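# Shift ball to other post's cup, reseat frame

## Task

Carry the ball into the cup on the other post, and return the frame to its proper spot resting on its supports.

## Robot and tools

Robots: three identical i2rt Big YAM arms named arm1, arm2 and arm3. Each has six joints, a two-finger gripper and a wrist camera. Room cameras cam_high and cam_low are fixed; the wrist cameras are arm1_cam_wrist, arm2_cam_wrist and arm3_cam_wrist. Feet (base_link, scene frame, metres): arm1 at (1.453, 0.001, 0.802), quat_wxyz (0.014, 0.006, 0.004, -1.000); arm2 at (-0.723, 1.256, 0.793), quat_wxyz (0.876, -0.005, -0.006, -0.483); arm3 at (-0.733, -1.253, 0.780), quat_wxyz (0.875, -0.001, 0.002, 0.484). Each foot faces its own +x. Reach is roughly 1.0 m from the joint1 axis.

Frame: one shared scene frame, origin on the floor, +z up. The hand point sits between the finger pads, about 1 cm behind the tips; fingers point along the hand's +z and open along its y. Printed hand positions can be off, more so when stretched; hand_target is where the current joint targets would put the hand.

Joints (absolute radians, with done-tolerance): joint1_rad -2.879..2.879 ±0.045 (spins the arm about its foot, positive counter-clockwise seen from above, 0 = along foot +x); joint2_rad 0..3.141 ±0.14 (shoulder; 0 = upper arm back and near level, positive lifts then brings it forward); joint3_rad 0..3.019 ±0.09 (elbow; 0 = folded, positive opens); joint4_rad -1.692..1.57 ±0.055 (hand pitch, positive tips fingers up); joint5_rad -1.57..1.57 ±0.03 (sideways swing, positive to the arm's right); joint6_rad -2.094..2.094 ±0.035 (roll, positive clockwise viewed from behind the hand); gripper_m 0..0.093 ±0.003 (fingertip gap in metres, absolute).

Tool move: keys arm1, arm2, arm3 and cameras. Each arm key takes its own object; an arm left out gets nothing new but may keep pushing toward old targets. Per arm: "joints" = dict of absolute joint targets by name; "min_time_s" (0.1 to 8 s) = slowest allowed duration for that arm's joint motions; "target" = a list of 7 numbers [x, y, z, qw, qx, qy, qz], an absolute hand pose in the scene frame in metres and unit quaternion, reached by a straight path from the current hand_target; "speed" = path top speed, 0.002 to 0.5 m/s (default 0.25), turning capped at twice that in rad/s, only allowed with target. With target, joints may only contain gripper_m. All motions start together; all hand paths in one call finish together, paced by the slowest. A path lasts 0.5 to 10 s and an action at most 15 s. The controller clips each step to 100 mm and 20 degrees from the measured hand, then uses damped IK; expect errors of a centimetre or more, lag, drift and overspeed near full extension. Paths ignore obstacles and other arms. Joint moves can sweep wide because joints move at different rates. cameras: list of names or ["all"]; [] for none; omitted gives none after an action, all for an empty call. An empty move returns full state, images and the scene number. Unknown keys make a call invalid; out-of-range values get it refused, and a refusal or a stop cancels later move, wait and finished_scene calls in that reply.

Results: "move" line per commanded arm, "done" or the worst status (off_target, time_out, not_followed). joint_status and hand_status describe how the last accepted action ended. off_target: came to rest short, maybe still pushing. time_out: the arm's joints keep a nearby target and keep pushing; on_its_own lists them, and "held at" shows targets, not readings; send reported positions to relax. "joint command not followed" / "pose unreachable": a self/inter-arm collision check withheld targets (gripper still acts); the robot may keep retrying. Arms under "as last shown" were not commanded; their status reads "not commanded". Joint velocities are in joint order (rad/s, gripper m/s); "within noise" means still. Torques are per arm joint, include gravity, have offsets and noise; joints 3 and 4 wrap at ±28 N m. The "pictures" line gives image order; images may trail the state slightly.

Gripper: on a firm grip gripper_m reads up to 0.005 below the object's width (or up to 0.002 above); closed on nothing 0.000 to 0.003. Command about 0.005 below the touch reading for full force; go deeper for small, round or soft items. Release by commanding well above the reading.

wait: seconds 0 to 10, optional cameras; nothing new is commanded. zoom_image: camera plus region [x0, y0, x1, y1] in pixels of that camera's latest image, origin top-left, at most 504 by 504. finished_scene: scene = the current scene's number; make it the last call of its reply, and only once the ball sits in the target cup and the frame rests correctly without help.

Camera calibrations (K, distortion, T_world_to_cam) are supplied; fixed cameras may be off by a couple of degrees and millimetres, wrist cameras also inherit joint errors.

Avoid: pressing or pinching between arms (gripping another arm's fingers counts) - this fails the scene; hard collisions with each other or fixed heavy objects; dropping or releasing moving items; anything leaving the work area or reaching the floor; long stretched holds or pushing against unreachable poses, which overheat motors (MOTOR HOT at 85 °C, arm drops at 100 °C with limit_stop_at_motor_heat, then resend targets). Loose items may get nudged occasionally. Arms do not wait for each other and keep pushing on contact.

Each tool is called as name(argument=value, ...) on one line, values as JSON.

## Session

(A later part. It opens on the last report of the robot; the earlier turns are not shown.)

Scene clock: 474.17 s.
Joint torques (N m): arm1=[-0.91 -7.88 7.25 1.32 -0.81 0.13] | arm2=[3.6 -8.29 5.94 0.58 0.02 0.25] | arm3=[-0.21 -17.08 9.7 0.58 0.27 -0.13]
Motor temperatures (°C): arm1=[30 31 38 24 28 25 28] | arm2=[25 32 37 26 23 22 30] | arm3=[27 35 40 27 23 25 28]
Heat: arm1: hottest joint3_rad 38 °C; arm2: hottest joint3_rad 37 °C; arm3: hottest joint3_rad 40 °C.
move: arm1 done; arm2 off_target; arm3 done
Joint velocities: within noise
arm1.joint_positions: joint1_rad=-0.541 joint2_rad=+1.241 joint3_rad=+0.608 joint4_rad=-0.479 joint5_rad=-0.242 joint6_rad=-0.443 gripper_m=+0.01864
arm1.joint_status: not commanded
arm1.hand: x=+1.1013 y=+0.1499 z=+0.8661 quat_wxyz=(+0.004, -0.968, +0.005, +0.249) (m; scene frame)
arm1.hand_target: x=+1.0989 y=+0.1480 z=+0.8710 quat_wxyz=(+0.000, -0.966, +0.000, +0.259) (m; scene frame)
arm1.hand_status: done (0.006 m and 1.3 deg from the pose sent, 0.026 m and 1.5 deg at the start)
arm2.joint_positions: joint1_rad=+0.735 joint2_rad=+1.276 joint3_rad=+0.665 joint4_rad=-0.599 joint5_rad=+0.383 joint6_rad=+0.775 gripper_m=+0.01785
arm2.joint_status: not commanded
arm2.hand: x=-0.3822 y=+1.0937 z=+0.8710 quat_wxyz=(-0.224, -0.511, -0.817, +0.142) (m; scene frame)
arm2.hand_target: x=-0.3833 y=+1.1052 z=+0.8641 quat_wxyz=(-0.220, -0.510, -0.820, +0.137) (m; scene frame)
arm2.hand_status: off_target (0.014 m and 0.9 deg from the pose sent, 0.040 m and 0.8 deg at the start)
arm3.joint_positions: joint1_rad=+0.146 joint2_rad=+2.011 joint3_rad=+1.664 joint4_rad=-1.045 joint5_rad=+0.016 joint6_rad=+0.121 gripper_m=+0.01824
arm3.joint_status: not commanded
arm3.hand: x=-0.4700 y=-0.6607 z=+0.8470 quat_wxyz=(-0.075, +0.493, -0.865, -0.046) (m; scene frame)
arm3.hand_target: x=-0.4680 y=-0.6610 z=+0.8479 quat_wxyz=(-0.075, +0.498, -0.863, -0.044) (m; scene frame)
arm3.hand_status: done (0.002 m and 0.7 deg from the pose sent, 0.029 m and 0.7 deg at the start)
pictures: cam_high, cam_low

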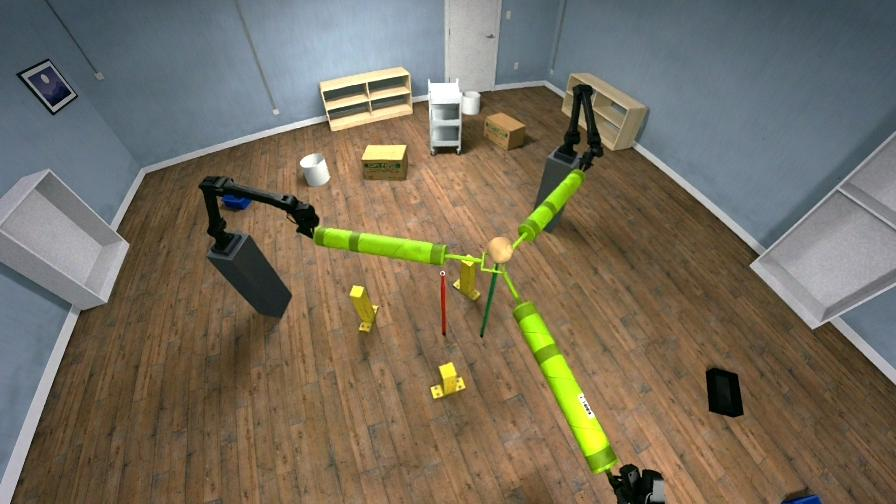

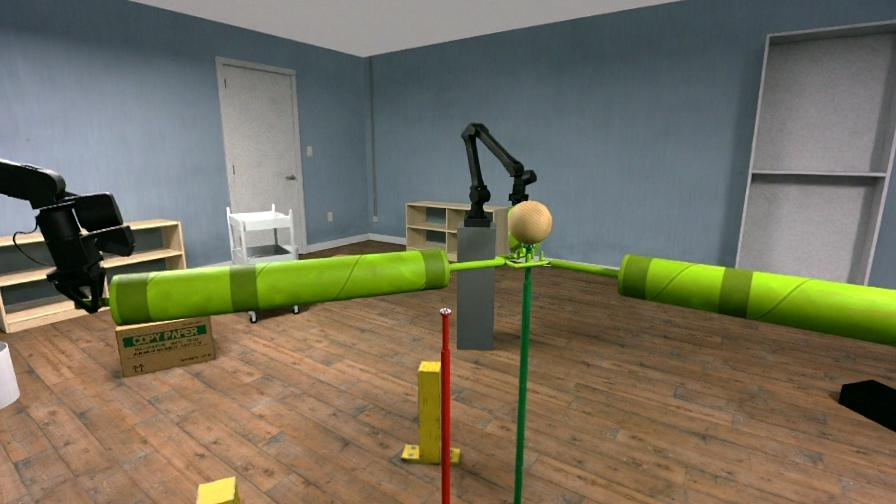

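move(arm1={"target": [1.099, 0.148, 0.862, 0, -0.9659, 0, 0.2588], "speed": 0.05}, arm2={"target": [-0.383, 1.1055, 0.855, 0.2197, 0.510, 0.820, -0.1367], "speed": 0.05}, arm3={"target": [-0.468, -0.661, 0.839, 0.0755, -0.498, 0.8627, 0.0436], "speed": 0.05})

move(arm1={"target": [1.065, 0.097, 0.862, 0, -0.9659, 0, 0.2588], "speed": 0.05}, arm2={"target": [-0.417, 1.0545, 0.855, 0.2197, 0.510, 0.820, -0.1367], "speed": 0.05}, arm3={"target": [-0.502, -0.712, 0.839, 0.0755, -0.498, 0.8627, 0.0436], "speed": 0.05}, cameras=["cam_high", "cam_low"])

zoom_image(camera="cam_low", region=[450, 170, 570, 290])

zoom_image(camera="cam_high", region=[435, 230, 515, 290])

Scene clock: 488.00 s.
Joint torques (N m): arm1=[-0.85 -7.88 7.05 1.33 -0.79 0.14] | arm2=[3.55 -8.29 5.79 0.59 0.02 0.25] | arm3=[-0.21 -16.97 9.61 0.64 0.27 -0.13]
Motor temperatures (°C): arm1=[30 31 37 24 28 25 28] | arm2=[25 32 36 26 23 22 30] | arm3=[27 35 41 27 23 25 28]
Heat: arm1: hottest joint3_rad 37 °C; arm2: hottest joint3_rad 36 °C; arm3: hottest joint3_rad 41 °C.
move: arm1 done; arm2 off_target; arm3 done
Joint velocities: within noise
arm1.joint_positions: joint1_rad=-0.541 joint2_rad=+1.259 joint3_rad=+0.595 joint4_rad=-0.446 joint5_rad=-0.242 joint6_rad=-0.443 gripper_m=+0.01864
arm1.joint_status: not commanded
arm1.hand: x=+1.1014 y=+0.1500 z=+0.8578 quat_wxyz=(+0.004, -0.968, +0.005, +0.250) (m; scene frame)
arm1.hand_target: x=+1.0990 y=+0.1479 z=+0.8620 quat_wxyz=(+0.000, -0.966, +0.000, +0.259) (m; scene frame)
arm1.hand_status: done (0.005 m and 1.3 deg from the pose sent, 0.005 m and 1.3 deg at the start)
arm2.joint_positions: joint1_rad=+0.736 joint2_rad=+1.294 joint3_rad=+0.652 joint4_rad=-0.568 joint5_rad=+0.383 joint6_rad=+0.775 gripper_m=+0.01785
arm2.joint_status: not commanded
arm2.hand: x=-0.3821 y=+1.0938 z=+0.8623 quat_wxyz=(-0.224, -0.511, -0.817, +0.142) (m; scene frame)
arm2.hand_target: x=-0.3834 y=+1.1052 z=+0.8550 quat_wxyz=(-0.219, -0.510, -0.820, +0.137) (m; scene frame)
arm2.hand_status: off_target (0.014 m and 0.9 deg from the pose sent, 0.020 m and 0.9 deg at the start)
arm3.joint_positions: joint1_rad=+0.146 joint2_rad=+2.018 joint3_rad=+1.653 joint4_rad=-1.026 joint5_rad=+0.016 joint6_rad=+0.121 gripper_m=+0.01824
arm3.joint_status: not commanded
arm3.hand: x=-0.4700 y=-0.6607 z=+0.8395 quat_wxyz=(-0.075, +0.493, -0.865, -0.047) (m; scene frame)
arm3.hand_target: x=-0.4680 y=-0.6610 z=+0.8390 quat_wxyz=(-0.076, +0.498, -0.863, -0.044) (m; scene frame)
arm3.hand_status: done (0.002 m and 0.7 deg from the pose sent, 0.008 m and 0.7 deg at the start)
pictures: none

Scene clock: 489.87 s.
Joint torques (N m): arm1=[0.67 -8.06 8.47 1.11 -0.38 0.28] | arm2=[1.49 -10.93 5.07 0.24 -0.11 -0.05] | arm3=[0.44 -18.84 8.01 0.05 0.21 -0.05]
Motor temperatures (°C): arm1=[30 31 37 24 28 25 28] | arm2=[25 32 36 26 23 22 30] | arm3=[27 35 40 27 23 25 28]
Heat: arm1: hottest joint3_rad 37 °C; arm2: hottest joint3_rad 36 °C; arm3: hottest joint3_rad 40 °C.
move: arm1 off_target; arm2 off_target; arm3 off_target
Joint velocities: within noise
arm1.joint_positions: joint1_rad=-0.364 joint2_rad=+1.282 joint3_rad=+0.595 joint4_rad=-0.396 joint5_rad=-0.160 joint6_rad=-0.282 gripper_m=+0.01864
arm1.joint_status: not commanded
arm1.hand: x=+1.0753 y=+0.1027 z=+0.8518 quat_wxyz=(+0.004, -0.969, +0.005, +0.247) (m; scene frame)
arm1.hand_target: x=+1.0652 y=+0.0970 z=+0.8622 quat_wxyz=(+0.000, -0.966, +0.000, +0.259) (m; scene frame)
arm1.hand_status: off_target (0.016 m and 1.5 deg from the pose sent, 0.064 m and 1.3 deg at the start)
arm2.joint_positions: joint1_rad=+0.564 joint2_rad=+1.284 joint3_rad=+0.611 joint4_rad=-0.487 joint5_rad=+0.314 joint6_rad=+0.612 gripper_m=+0.01785
arm2.joint_status: not commanded
arm2.hand: x=-0.4089 y=+1.0476 z=+0.8533 quat_wxyz=(-0.220, -0.513, -0.818, +0.140) (m; scene frame)
arm2.hand_target: x=-0.4168 y=+1.0542 z=+0.8545 quat_wxyz=(-0.220, -0.510, -0.820, +0.137) (m; scene frame)
arm2.hand_status: off_target (0.011 m and 0.6 deg from the pose sent, 0.053 m and 0.9 deg at the start)
arm3.joint_positions: joint1_rad=+0.158 joint2_rad=+1.921 joint3_rad=+1.437 joint4_rad=-0.927 joint5_rad=+0.021 joint6_rad=+0.132 gripper_m=+0.01824
arm3.joint_status: not commanded
arm3.hand: x=-0.4975 y=-0.7085 z=+0.8176 quat_wxyz=(-0.068, +0.493, -0.866, -0.040) (m; scene frame)
arm3.hand_target: x=-0.5019 y=-0.7118 z=+0.8383 quat_wxyz=(-0.076, +0.498, -0.863, -0.044) (m; scene frame)
arm3.hand_status: off_target (0.022 m and 1.2 deg from the pose sent, 0.060 m and 0.7 deg at the start)
pictures: cam_high, cam_low

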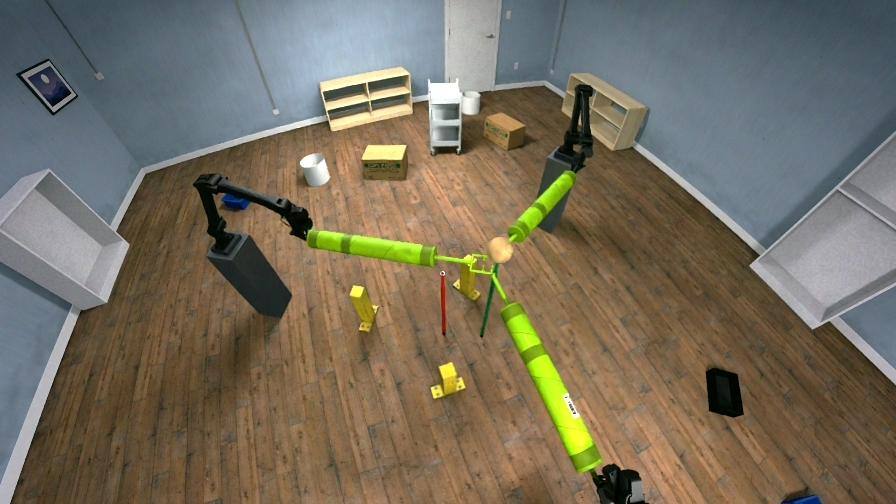

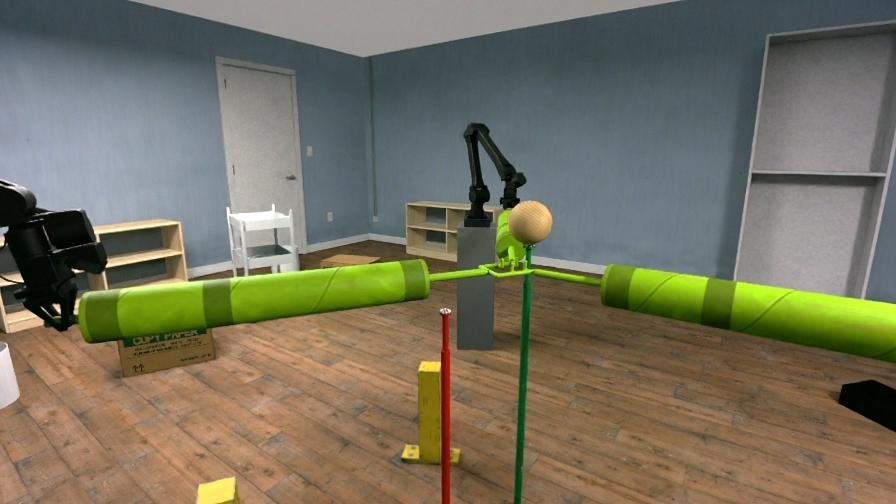

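Scaled by 4.200 from the camera's 896x504 image, which has a finer 1280x720 frame.

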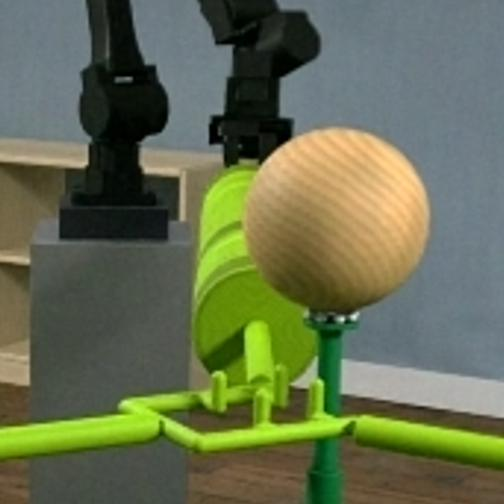

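Scaled by 6.300 from the camera's 896x504 image, which has a finer 1280x720 frame.

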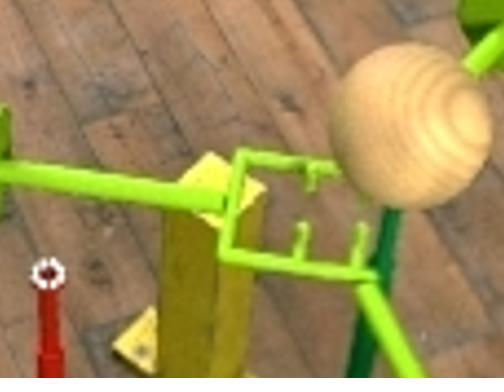

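move(arm1={"target": [1.010, 0.013, 0.867, 0, -0.9659, 0, 0.2588], "speed": 0.1}, arm2={"target": [-0.472, 0.9705, 0.860, 0.2197, 0.510, 0.820, -0.1367], "speed": 0.1}, arm3={"target": [-0.557, -0.796, 0.859, 0.0755, -0.498, 0.8627, 0.0436], "speed": 0.1})

move(arm1={"target": [0.910, -0.219, 0.880, 0, -0.9659, 0, 0.2588], "speed": 0.12}, arm2={"target": [-0.572, 0.7385, 0.875, 0.2197, 0.510, 0.820, -0.1367], "speed": 0.12}, arm3={"target": [-0.657, -1.028, 0.855, 0.0755, -0.498, 0.8627, 0.0436], "speed": 0.12}, cameras=["cam_high", "cam_low"])

Scene clock: 501.80 s.
Joint torques (N m): arm1=[0.79 -9.64 9.4 0.8 0 0.28] | arm2=[0.79 -10.46 5.78 0.25 -0.22 -0.03] | arm3=[0.91 -15.38 7.9 0.01 0.24 0.03]
Motor temperatures (°C): arm1=[30 30 36 24 27 25 28] | arm2=[25 32 35 26 23 22 30] | arm3=[27 36 38 27 23 25 28]
Heat: arm1: hottest joint3_rad 36 °C; arm2: hottest joint3_rad 35 °C; arm3: hottest joint3_rad 38 °C.
move: arm1 off_target; arm2 done; arm3 off_target
Joint velocities: within noise
arm1.joint_positions: joint1_rad=-0.087 joint2_rad=+1.374 joint3_rad=+0.685 joint4_rad=-0.373 joint5_rad=-0.028 joint6_rad=-0.040 gripper_m=+0.01864
arm1.joint_status: not commanded
arm1.hand: x=+1.0226 y=+0.0206 z=+0.8528 quat_wxyz=(+0.003, -0.969, +0.004, +0.247) (m; scene frame)
arm1.hand_target: x=+1.0104 y=+0.0130 z=+0.8672 quat_wxyz=(+0.000, -0.966, +0.000, +0.259) (m; scene frame)
arm1.hand_status: off_target (0.020 m and 1.6 deg from the pose sent, 0.112 m and 1.6 deg at the start)
arm2.joint_positions: joint1_rad=+0.236 joint2_rad=+1.268 joint3_rad=+0.602 joint4_rad=-0.419 joint5_rad=+0.166 joint6_rad=+0.299 gripper_m=+0.01785
arm2.joint_status: not commanded
arm2.hand: x=-0.4657 y=+0.9648 z=+0.8579 quat_wxyz=(-0.220, -0.510, -0.820, +0.139) (m; scene frame)
arm2.hand_target: x=-0.4718 y=+0.9704 z=+0.8596 quat_wxyz=(-0.220, -0.510, -0.820, +0.137) (m; scene frame)
arm2.hand_status: done (0.009 m and 0.3 deg from the pose sent, 0.100 m and 0.6 deg at the start)
arm3.joint_positions: joint1_rad=+0.193 joint2_rad=+1.668 joint3_rad=+1.141 joint4_rad=-0.884 joint5_rad=+0.027 joint6_rad=+0.164 gripper_m=+0.01824
arm3.joint_status: not commanded
arm3.hand: x=-0.5504 y=-0.7919 z=+0.8416 quat_wxyz=(-0.069, +0.494, -0.866, -0.040) (m; scene frame)
arm3.hand_target: x=-0.5568 y=-0.7958 z=+0.8583 quat_wxyz=(-0.075, +0.498, -0.863, -0.044) (m; scene frame)
arm3.hand_status: off_target (0.019 m and 1.1 deg from the pose sent, 0.114 m and 1.2 deg at the start)
pictures: none

Scene clock: 504.67 s.
Joint torques (N m): arm1=[0.91 -16.38 11.02 0.17 0.45 0.23] | arm2=[0.79 -13.86 9.16 -0.44 -0.52 0.01] | arm3=[0.79 -4.54 8.57 -1.13 0.31 0.03]
Motor temperatures (°C): arm1=[30 30 37 24 27 25 28] | arm2=[25 32 35 26 23 22 30] | arm3=[27 35 38 27 23 25 28]
Heat: arm1: hottest joint3_rad 37 °C; arm2: hottest joint3_rad 35 °C; arm3: hottest joint3_rad 38 °C.
move: arm1 off_target; arm2 done; arm3 off_target
Joint velocities: within noise
arm1.joint_positions: joint1_rad=+0.400 joint2_rad=+1.716 joint3_rad=+1.116 joint4_rad=-0.514 joint5_rad=+0.207 joint6_rad=+0.392 gripper_m=+0.01864
arm1.joint_status: not commanded
arm1.hand: x=+0.9216 y=-0.2023 z=+0.8543 quat_wxyz=(+0.007, -0.970, +0.005, +0.241) (m; scene frame)
arm1.hand_target: x=+0.9110 y=-0.2186 z=+0.8802 quat_wxyz=(-0.001, -0.966, +0.000, +0.259) (m; scene frame)
arm1.hand_status: off_target (0.033 m and 2.3 deg from the pose sent, 0.266 m and 1.6 deg at the start)
arm2.joint_positions: joint1_rad=-0.306 joint2_rad=+1.606 joint3_rad=+0.987 joint4_rad=-0.436 joint5_rad=-0.092 joint6_rad=-0.181 gripper_m=+0.01785
arm2.joint_status: not commanded
arm2.hand: x=-0.5724 y=+0.7426 z=+0.8714 quat_wxyz=(-0.223, -0.507, -0.820, +0.145) (m; scene frame)
arm2.hand_target: x=-0.5721 y=+0.7386 z=+0.8751 quat_wxyz=(-0.220, -0.510, -0.820, +0.137) (m; scene frame)
arm2.hand_status: done (0.005 m and 1.1 deg from the pose sent, 0.251 m and 0.3 deg at the start)
arm3.joint_positions: joint1_rad=+0.255 joint2_rad=+0.943 joint3_rad=+0.512 joint4_rad=-0.935 joint5_rad=+0.037 joint6_rad=+0.225 gripper_m=+0.01824
arm3.joint_status: not commanded
arm3.hand: x=-0.6509 y=-1.0148 z=+0.8533 quat_wxyz=(-0.086, +0.493, -0.864, -0.055) (m; scene frame)
arm3.hand_target: x=-0.6565 y=-1.0273 z=+0.8542 quat_wxyz=(-0.076, +0.498, -0.863, -0.044) (m; scene frame)
arm3.hand_status: off_target (0.015 m and 1.9 deg from the pose sent, 0.259 m and 1.1 deg at the start)
pictures: cam_high, cam_low

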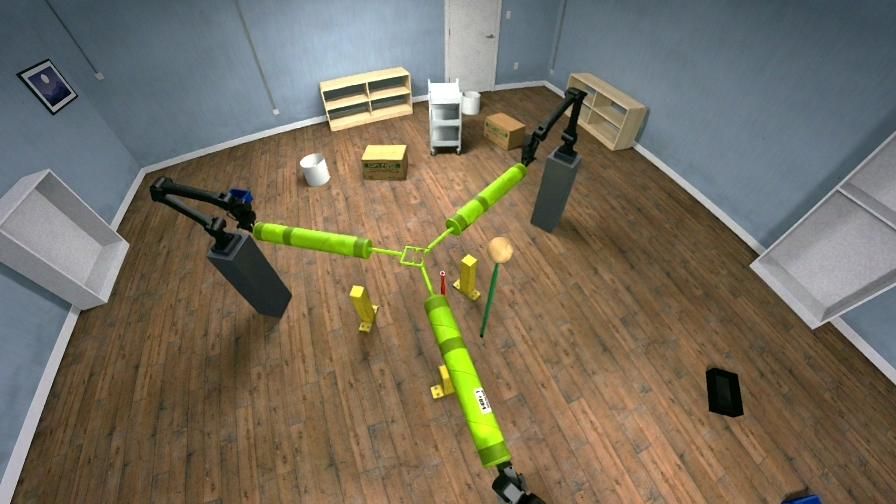

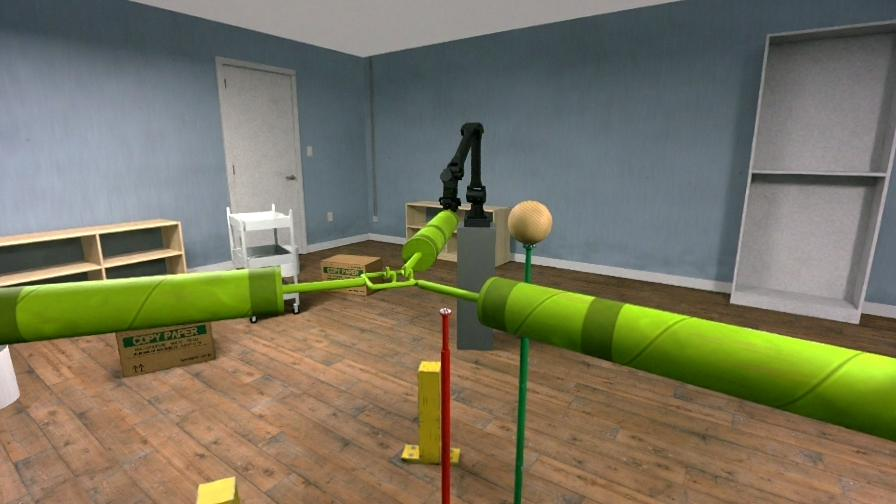

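move(arm1={"target": [0.910, -0.219, 0.515, 0, -0.9659, 0, 0.2588], "speed": 0.15}, arm2={"target": [-0.572, 0.7385, 0.500, 0.2197, 0.510, 0.820, -0.1367], "speed": 0.15}, arm3={"target": [-0.657, -1.028, 0.485, 0.0755, -0.498, 0.8627, 0.0436], "speed": 0.15}, cameras=["cam_high", "cam_low"])

Scene clock: 516.03 s.
Joint torques (N m): arm1=[0.15 -19.9 3.49 1.57 0.15 0.15] | arm2=[0.38 -17.2 1.95 1.05 -0.17 0.05] | arm3=[0.56 -7.82 -3.99 1.26 0.11 -0.03]
Motor temperatures (°C): arm1=[30 31 37 24 27 25 28] | arm2=[25 32 35 26 23 22 30] | arm3=[27 33 36 27 23 25 28]
Heat: arm1: hottest joint3_rad 37 °C; arm2: hottest joint3_rad 35 °C; arm3: hottest joint3_rad 36 °C.
move: arm1 off_target; arm2 off_target; arm3 done
Joint velocities: within noise
arm1.joint_positions: joint1_rad=+0.412 joint2_rad=+2.516 joint3_rad=+1.200 joint4_rad=+0.200 joint5_rad=+0.217 joint6_rad=+0.403 gripper_m=+0.01864
arm1.joint_status: not commanded
arm1.hand: x=+0.9225 y=-0.2061 z=+0.5022 quat_wxyz=(+0.009, -0.970, +0.005, +0.242) (m; scene frame)
arm1.hand_target: x=+0.9102 y=-0.2190 z=+0.5152 quat_wxyz=(+0.000, -0.966, +0.000, +0.259) (m; scene frame)
arm1.hand_status: off_target (0.022 m and 2.3 deg from the pose sent, 0.340 m and 2.3 deg at the start)
arm2.joint_positions: joint1_rad=-0.303 joint2_rad=+2.504 joint3_rad=+1.071 joint4_rad=+0.368 joint5_rad=-0.102 joint6_rad=-0.187 gripper_m=+0.01785
arm2.joint_status: not commanded
arm2.hand: x=-0.5663 y=+0.7354 z=+0.5088 quat_wxyz=(-0.223, -0.503, -0.823, +0.139) (m; scene frame)
arm2.hand_target: x=-0.5719 y=+0.7389 z=+0.5001 quat_wxyz=(-0.220, -0.510, -0.820, +0.136) (m; scene frame)
arm2.hand_status: off_target (0.011 m and 1.0 deg from the pose sent, 0.371 m and 1.1 deg at the start)
arm3.joint_positions: joint1_rad=+0.255 joint2_rad=+2.525 joint3_rad=+0.495 joint4_rad=+0.639 joint5_rad=+0.041 joint6_rad=+0.227 gripper_m=+0.01824
arm3.joint_status: not commanded
arm3.hand: x=-0.6535 y=-1.0223 z=+0.4863 quat_wxyz=(-0.078, +0.493, -0.865, -0.046) (m; scene frame)
arm3.hand_target: x=-0.6569 y=-1.0281 z=+0.4851 quat_wxyz=(-0.075, +0.498, -0.863, -0.043) (m; scene frame)
arm3.hand_status: done (0.007 m and 0.7 deg from the pose sent, 0.369 m and 1.9 deg at the start)
pictures: cam_high, cam_low

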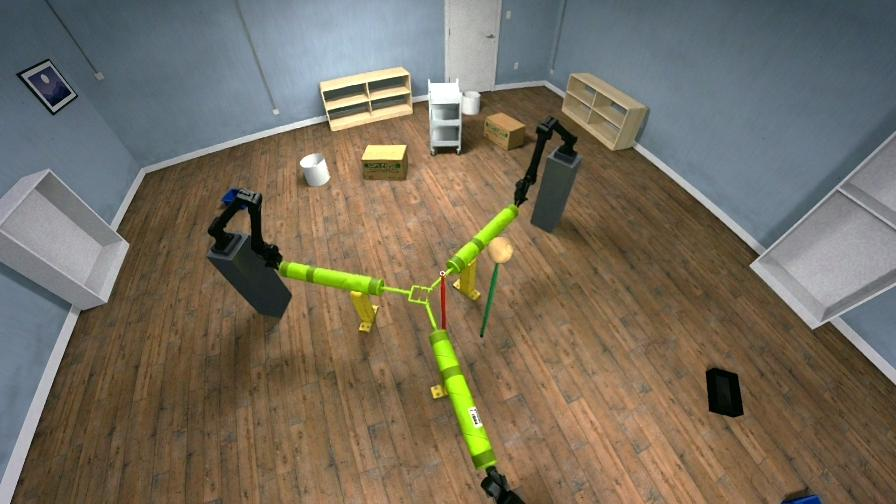

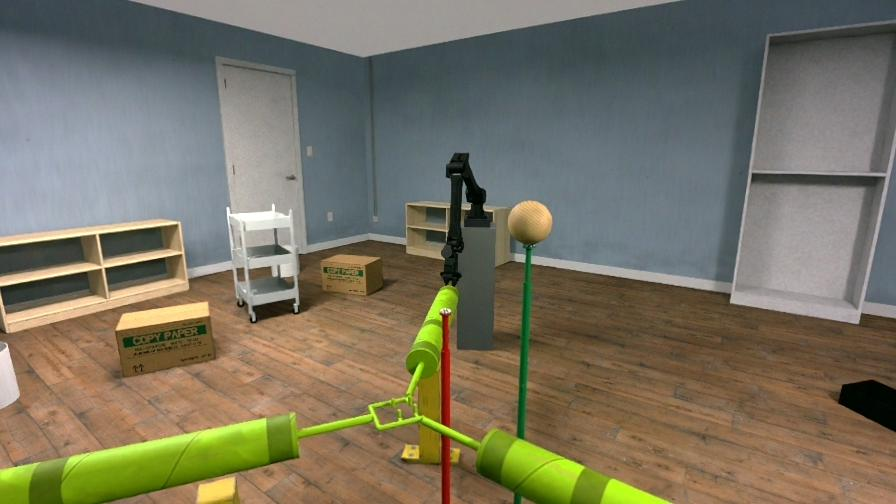

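move(arm1={"target": [0.909, -0.221, 0.456, 0, -0.9659, 0, 0.2588], "speed": 0.05}, arm2={"target": [-0.573, 0.7365, 0.441, 0.2197, 0.510, 0.820, -0.1367], "speed": 0.05}, arm3={"target": [-0.658, -1.030, 0.425, 0.0755, -0.498, 0.8627, 0.0436], "speed": 0.05}, cameras=["cam_high", "cam_low"])

Scene clock: 521.20 s.
Joint torques (N m): arm1=[0.38 -18.14 4.52 1.91 0.16 0.17] | arm2=[0.21 -15.74 2.76 1.28 -0.23 0.02] | arm3=[0.62 -7.18 -3.36 1.28 0.12 -0.02]
Motor temperatures (°C): arm1=[30 32 37 24 27 24 28] | arm2=[25 33 35 26 23 22 30] | arm3=[27 33 36 27 23 25 28]
Heat: arm1: hottest joint3_rad 37 °C; arm2: hottest joint3_rad 35 °C; arm3: hottest joint3_rad 36 °C.
move: arm1 off_target; arm2 off_target; arm3 off_target
Joint velocities: within noise
arm1.joint_positions: joint1_rad=+0.412 joint2_rad=+2.640 joint3_rad=+1.280 joint4_rad=+0.244 joint5_rad=+0.218 joint6_rad=+0.403 gripper_m=+0.01864
arm1.joint_status: not commanded
arm1.hand: x=+0.9212 y=-0.2063 z=+0.4542 quat_wxyz=(+0.009, -0.970, +0.005, +0.243) (m; scene frame)
arm1.hand_target: x=+0.9095 y=-0.2209 z=+0.4566 quat_wxyz=(+0.000, -0.966, +0.000, +0.259) (m; scene frame)
arm1.hand_status: off_target (0.019 m and 2.3 deg from the pose sent, 0.050 m and 2.3 deg at the start)
arm2.joint_positions: joint1_rad=-0.303 joint2_rad=+2.637 joint3_rad=+1.156 joint4_rad=+0.417 joint5_rad=-0.102 joint6_rad=-0.187 gripper_m=+0.01785
arm2.joint_status: not commanded
arm2.hand: x=-0.5659 y=+0.7335 z=+0.4594 quat_wxyz=(-0.223, -0.503, -0.823, +0.139) (m; scene frame)
arm2.hand_target: x=-0.5732 y=+0.7373 z=+0.4418 quat_wxyz=(-0.220, -0.510, -0.820, +0.137) (m; scene frame)
arm2.hand_status: off_target (0.020 m and 1.0 deg from the pose sent, 0.068 m and 1.0 deg at the start)
arm3.joint_positions: joint1_rad=+0.255 joint2_rad=+2.711 joint3_rad=+0.604 joint4_rad=+0.724 joint5_rad=+0.041 joint6_rad=+0.227 gripper_m=+0.01824
arm3.joint_status: not commanded
arm3.hand: x=-0.6536 y=-1.0225 z=+0.4335 quat_wxyz=(-0.080, +0.493, -0.865, -0.048) (m; scene frame)
arm3.hand_target: x=-0.6579 y=-1.0300 z=+0.4254 quat_wxyz=(-0.075, +0.498, -0.863, -0.044) (m; scene frame)
arm3.hand_status: off_target (0.012 m and 1.0 deg from the pose sent, 0.062 m and 0.7 deg at the start)
pictures: cam_high, cam_low

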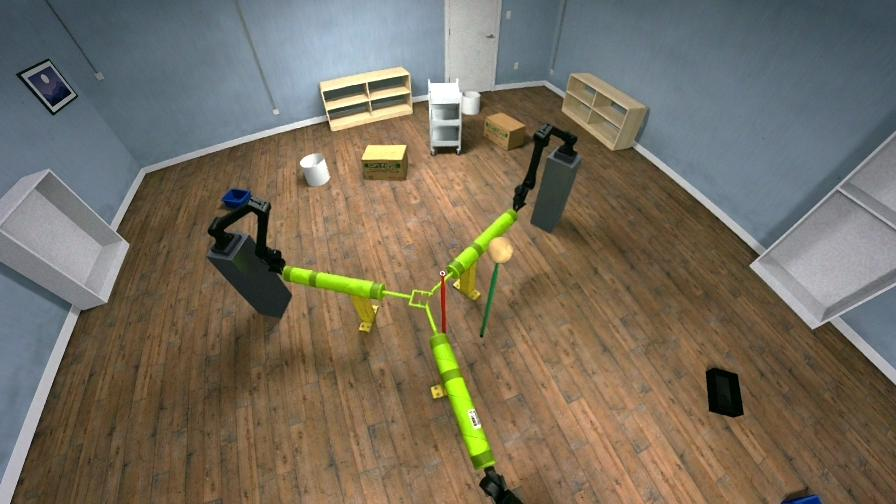

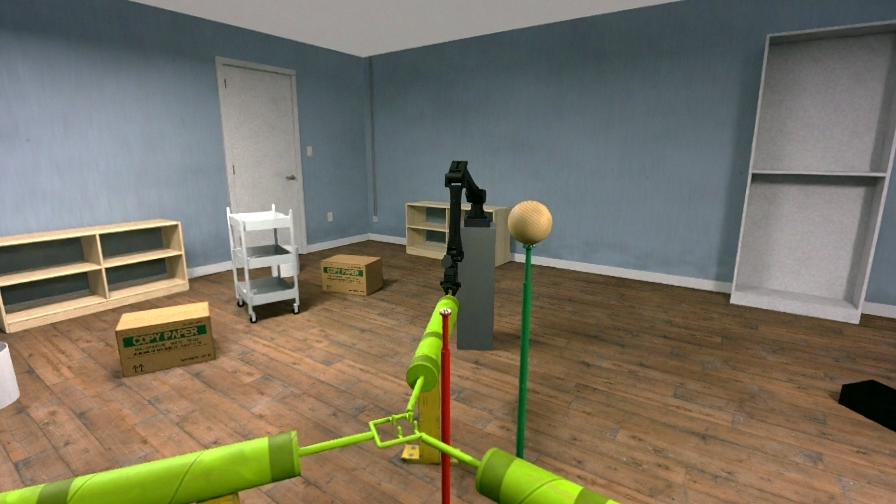

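Rested. Release and withdraw.

move(arm1={"joints": {"gripper_m": 0.09}}, arm2={"joints": {"gripper_m": 0.09}}, arm3={"joints": {"gripper_m": 0.09}})

move(arm1={"target": [0.925, -0.212, 0.60, 0, -0.9659, 0, 0.2588], "speed": 0.15}, arm2={"target": [-0.568, 0.738, 0.60, 0.2197, 0.510, 0.820, -0.1367], "speed": 0.15}, arm3={"target": [-0.655, -1.025, 0.60, 0.0755, -0.498, 0.8627, 0.0436], "speed": 0.15}, cameras=["all"])

zoom_image(camera="cam_low", region=[330, 220, 582, 472])

Scene clock: 527.97 s.
Joint torques (N m): arm1=[0.38 -18.55 3.95 1.84 0.16 0.17] | arm2=[0.38 -16.56 2.45 1.24 -0.24 0.02] | arm3=[0.67 -8.41 -4.03 1.26 0.13 -0.02]
Motor temperatures (°C): arm1=[30 33 36 24 27 24 28] | arm2=[25 33 34 26 23 22 30] | arm3=[27 32 35 27 23 25 28]
Heat: arm1: hottest joint3_rad 36 °C; arm2: hottest joint3_rad 34 °C; arm3: hottest joint3_rad 35 °C.
move: arm1 done; arm2 done; arm3 done
Joint velocities: within noise
arm1.joint_positions: joint1_rad=+0.412 joint2_rad=+2.645 joint3_rad=+1.288 joint4_rad=+0.246 joint5_rad=+0.218 joint6_rad=+0.403 gripper_m=+0.08983
arm1.joint_status: all done
arm1.hand: x=+0.9189 y=-0.2074 z=+0.4532 quat_wxyz=(+0.008, -0.970, +0.005, +0.245) (m; scene frame)
arm1.hand_target: x=+0.9096 y=-0.2208 z=+0.4566 quat_wxyz=(+0.000, -0.966, +0.000, +0.259) (m; scene frame)
arm1.hand_status: not commanded
arm2.joint_positions: joint1_rad=-0.305 joint2_rad=+2.648 joint3_rad=+1.159 joint4_rad=+0.418 joint5_rad=-0.102 joint6_rad=-0.187 gripper_m=+0.08985
arm2.joint_status: all done
arm2.hand: x=-0.5677 y=+0.7360 z=+0.4543 quat_wxyz=(-0.221, -0.505, -0.823, +0.137) (m; scene frame)
arm2.hand_target: x=-0.5730 y=+0.7373 z=+0.4418 quat_wxyz=(-0.220, -0.510, -0.820, +0.137) (m; scene frame)
arm2.hand_status: not commanded
arm3.joint_positions: joint1_rad=+0.255 joint2_rad=+2.728 joint3_rad=+0.611 joint4_rad=+0.724 joint5_rad=+0.041 joint6_rad=+0.227 gripper_m=+0.08987
arm3.joint_status: all done
arm3.hand: x=-0.6548 y=-1.0262 z=+0.4287 quat_wxyz=(-0.077, +0.493, -0.865, -0.045) (m; scene frame)
arm3.hand_target: x=-0.6579 y=-1.0302 z=+0.4255 quat_wxyz=(-0.075, +0.498, -0.863, -0.043) (m; scene frame)
arm3.hand_status: not commanded
pictures: none

Scene clock: 530.07 s.
Joint torques (N m): arm1=[0.09 -19.08 3.23 0.98 0.11 0.14] | arm2=[1.38 -19.14 2.17 0.42 -0.11 0.11] | arm3=[0.26 -9.11 -0.96 0.36 0.09 -0.07]
Motor temperatures (°C): arm1=[30 33 35 24 27 24 27] | arm2=[25 34 34 26 23 22 30] | arm3=[27 32 34 27 23 25 28]
Heat: arm1: hottest joint3_rad 35 °C; arm2: hottest joint2_rad 34 °C; arm3: hottest joint3_rad 34 °C.
move: arm1 off_target; arm2 done; arm3 done
Joint velocities: within noise
arm1.joint_positions: joint1_rad=+0.412 joint2_rad=+2.287 joint3_rad=+1.069 joint4_rad=+0.130 joint5_rad=+0.218 joint6_rad=+0.403 gripper_m=+0.08990
arm1.joint_status: not commanded
arm1.hand: x=+0.9260 y=-0.2046 z=+0.5909 quat_wxyz=(+0.004, -0.967, +0.007, +0.255) (m; scene frame)
arm1.hand_target: x=+0.9250 y=-0.2119 z=+0.5999 quat_wxyz=(+0.000, -0.966, +0.000, +0.259) (m; scene frame)
arm1.hand_status: off_target (0.012 m and 1.0 deg from the pose sent, 0.147 m and 2.0 deg at the start)
arm2.joint_positions: joint1_rad=-0.305 joint2_rad=+2.267 joint3_rad=+0.972 joint4_rad=+0.227 joint5_rad=-0.099 joint6_rad=-0.186 gripper_m=+0.08992
arm2.joint_status: not commanded
arm2.hand: x=-0.5682 y=+0.7352 z=+0.5953 quat_wxyz=(-0.221, -0.505, -0.823, +0.139) (m; scene frame)
arm2.hand_target: x=-0.5679 y=+0.7379 z=+0.6000 quat_wxyz=(-0.220, -0.510, -0.820, +0.137) (m; scene frame)
arm2.hand_status: done (0.005 m and 0.7 deg from the pose sent, 0.146 m and 0.7 deg at the start)
arm3.joint_positions: joint1_rad=+0.255 joint2_rad=+2.028 joint3_rad=+0.325 joint4_rad=+0.302 joint5_rad=+0.041 joint6_rad=+0.227 gripper_m=+0.08995
arm3.joint_status: not commanded
arm3.hand: x=-0.6542 y=-1.0253 z=+0.5959 quat_wxyz=(-0.074, +0.493, -0.866, -0.042) (m; scene frame)
arm3.hand_target: x=-0.6550 y=-1.0251 z=+0.5999 quat_wxyz=(-0.076, +0.498, -0.863, -0.044) (m; scene frame)
arm3.hand_status: done (0.004 m and 0.7 deg from the pose sent, 0.171 m and 0.7 deg at the start)
pictures: arm1_cam_wrist, arm2_cam_wrist, arm3_cam_wrist, cam_high, cam_low
camera_calibration:
arm1_cam_wrist: T_world_to_cam=[[0.0189805, 0.999491, 0.0256363, 0.169779], [0.992774, -0.0218793, 0.117991, -0.992321], [0.118492, 0.0232115, -0.992684, 0.608089], [0, 0, 0, 1]] pos_world=[0.909874, -0.205519, 0.716373]
arm2_cam_wrist: T_world_to_cam=[[-0.89463, -0.446739, 0.0078598, -0.186095], [-0.44442, 0.891527, 0.0875829, -0.9535], [-0.0461339, 0.0748612, -0.996126, 0.637336], [0, 0, 0, 1]] pos_world=[-0.560838, 0.719224, 0.71984]
arm3_cam_wrist: T_world_to_cam=[[0.864145, -0.503238, -0.00238167, 0.0505307], [-0.449282, -0.773608, 0.446852, -1.35137], [-0.226715, -0.385074, -0.894605, 0.11785], [0, 0, 0, 1]] pos_world=[-0.624094, -0.974621, 0.709412]

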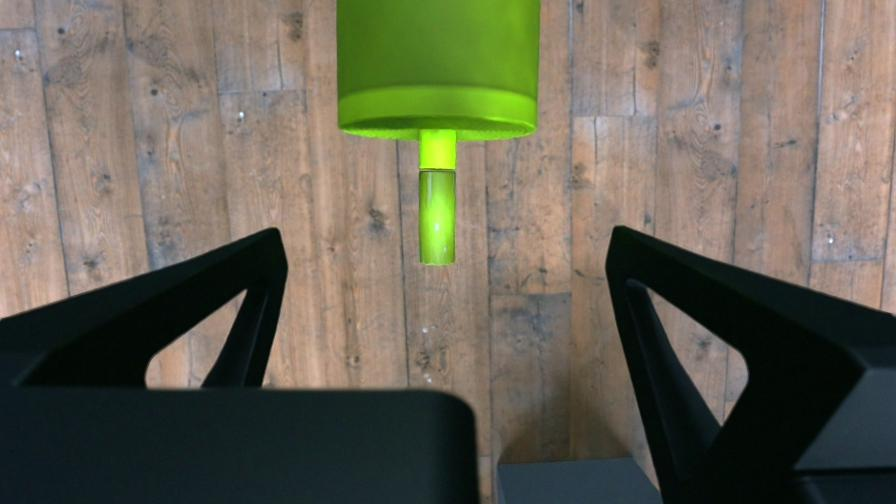

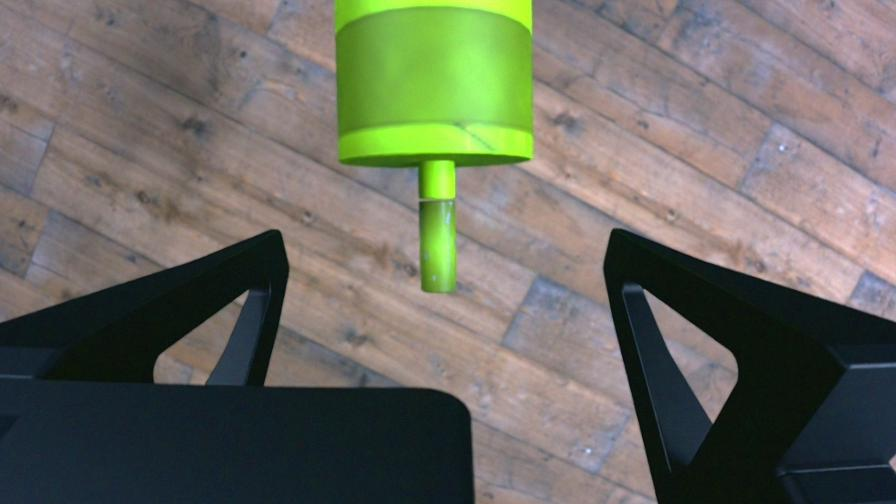

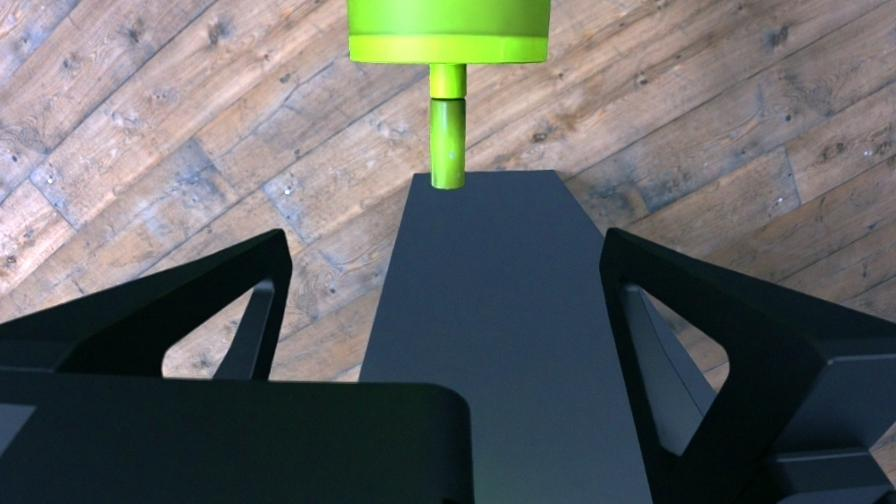

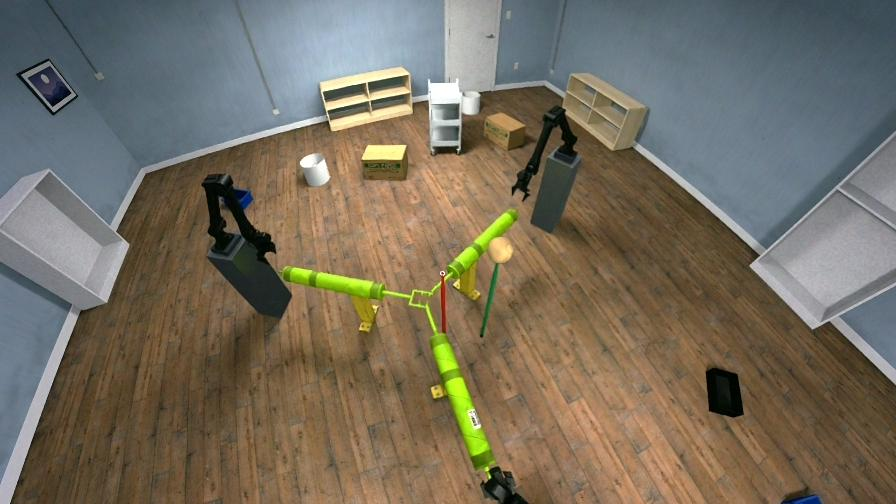

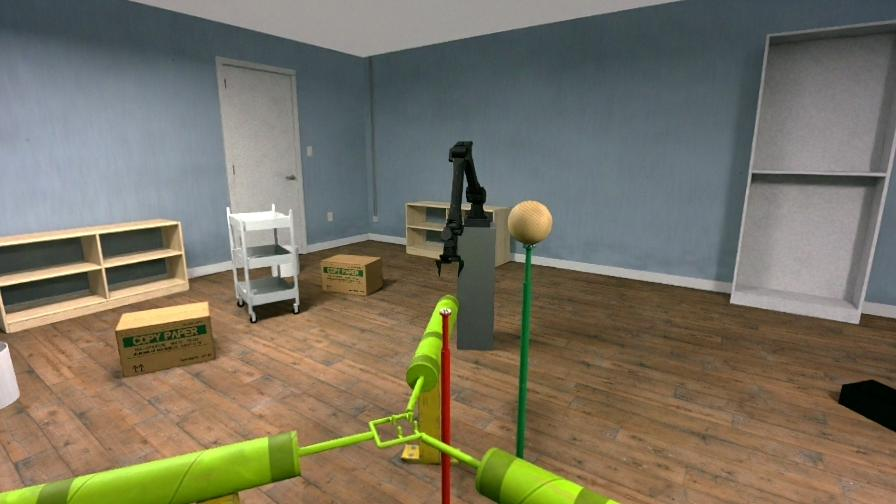

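Scaled by 2.000 from the camera's 896x504 image, which has a finer 1280x720 frame.

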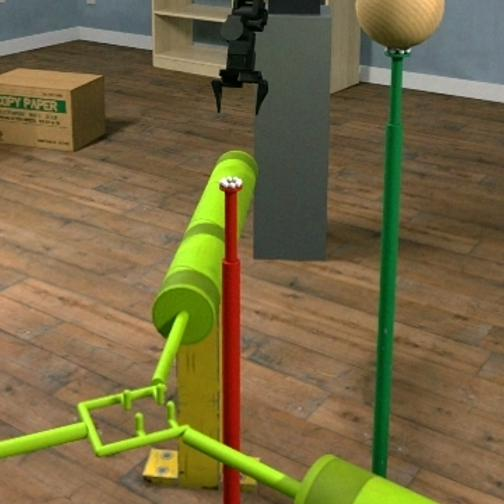

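finished_scene(scene=1)

The scene is finished: the task was done.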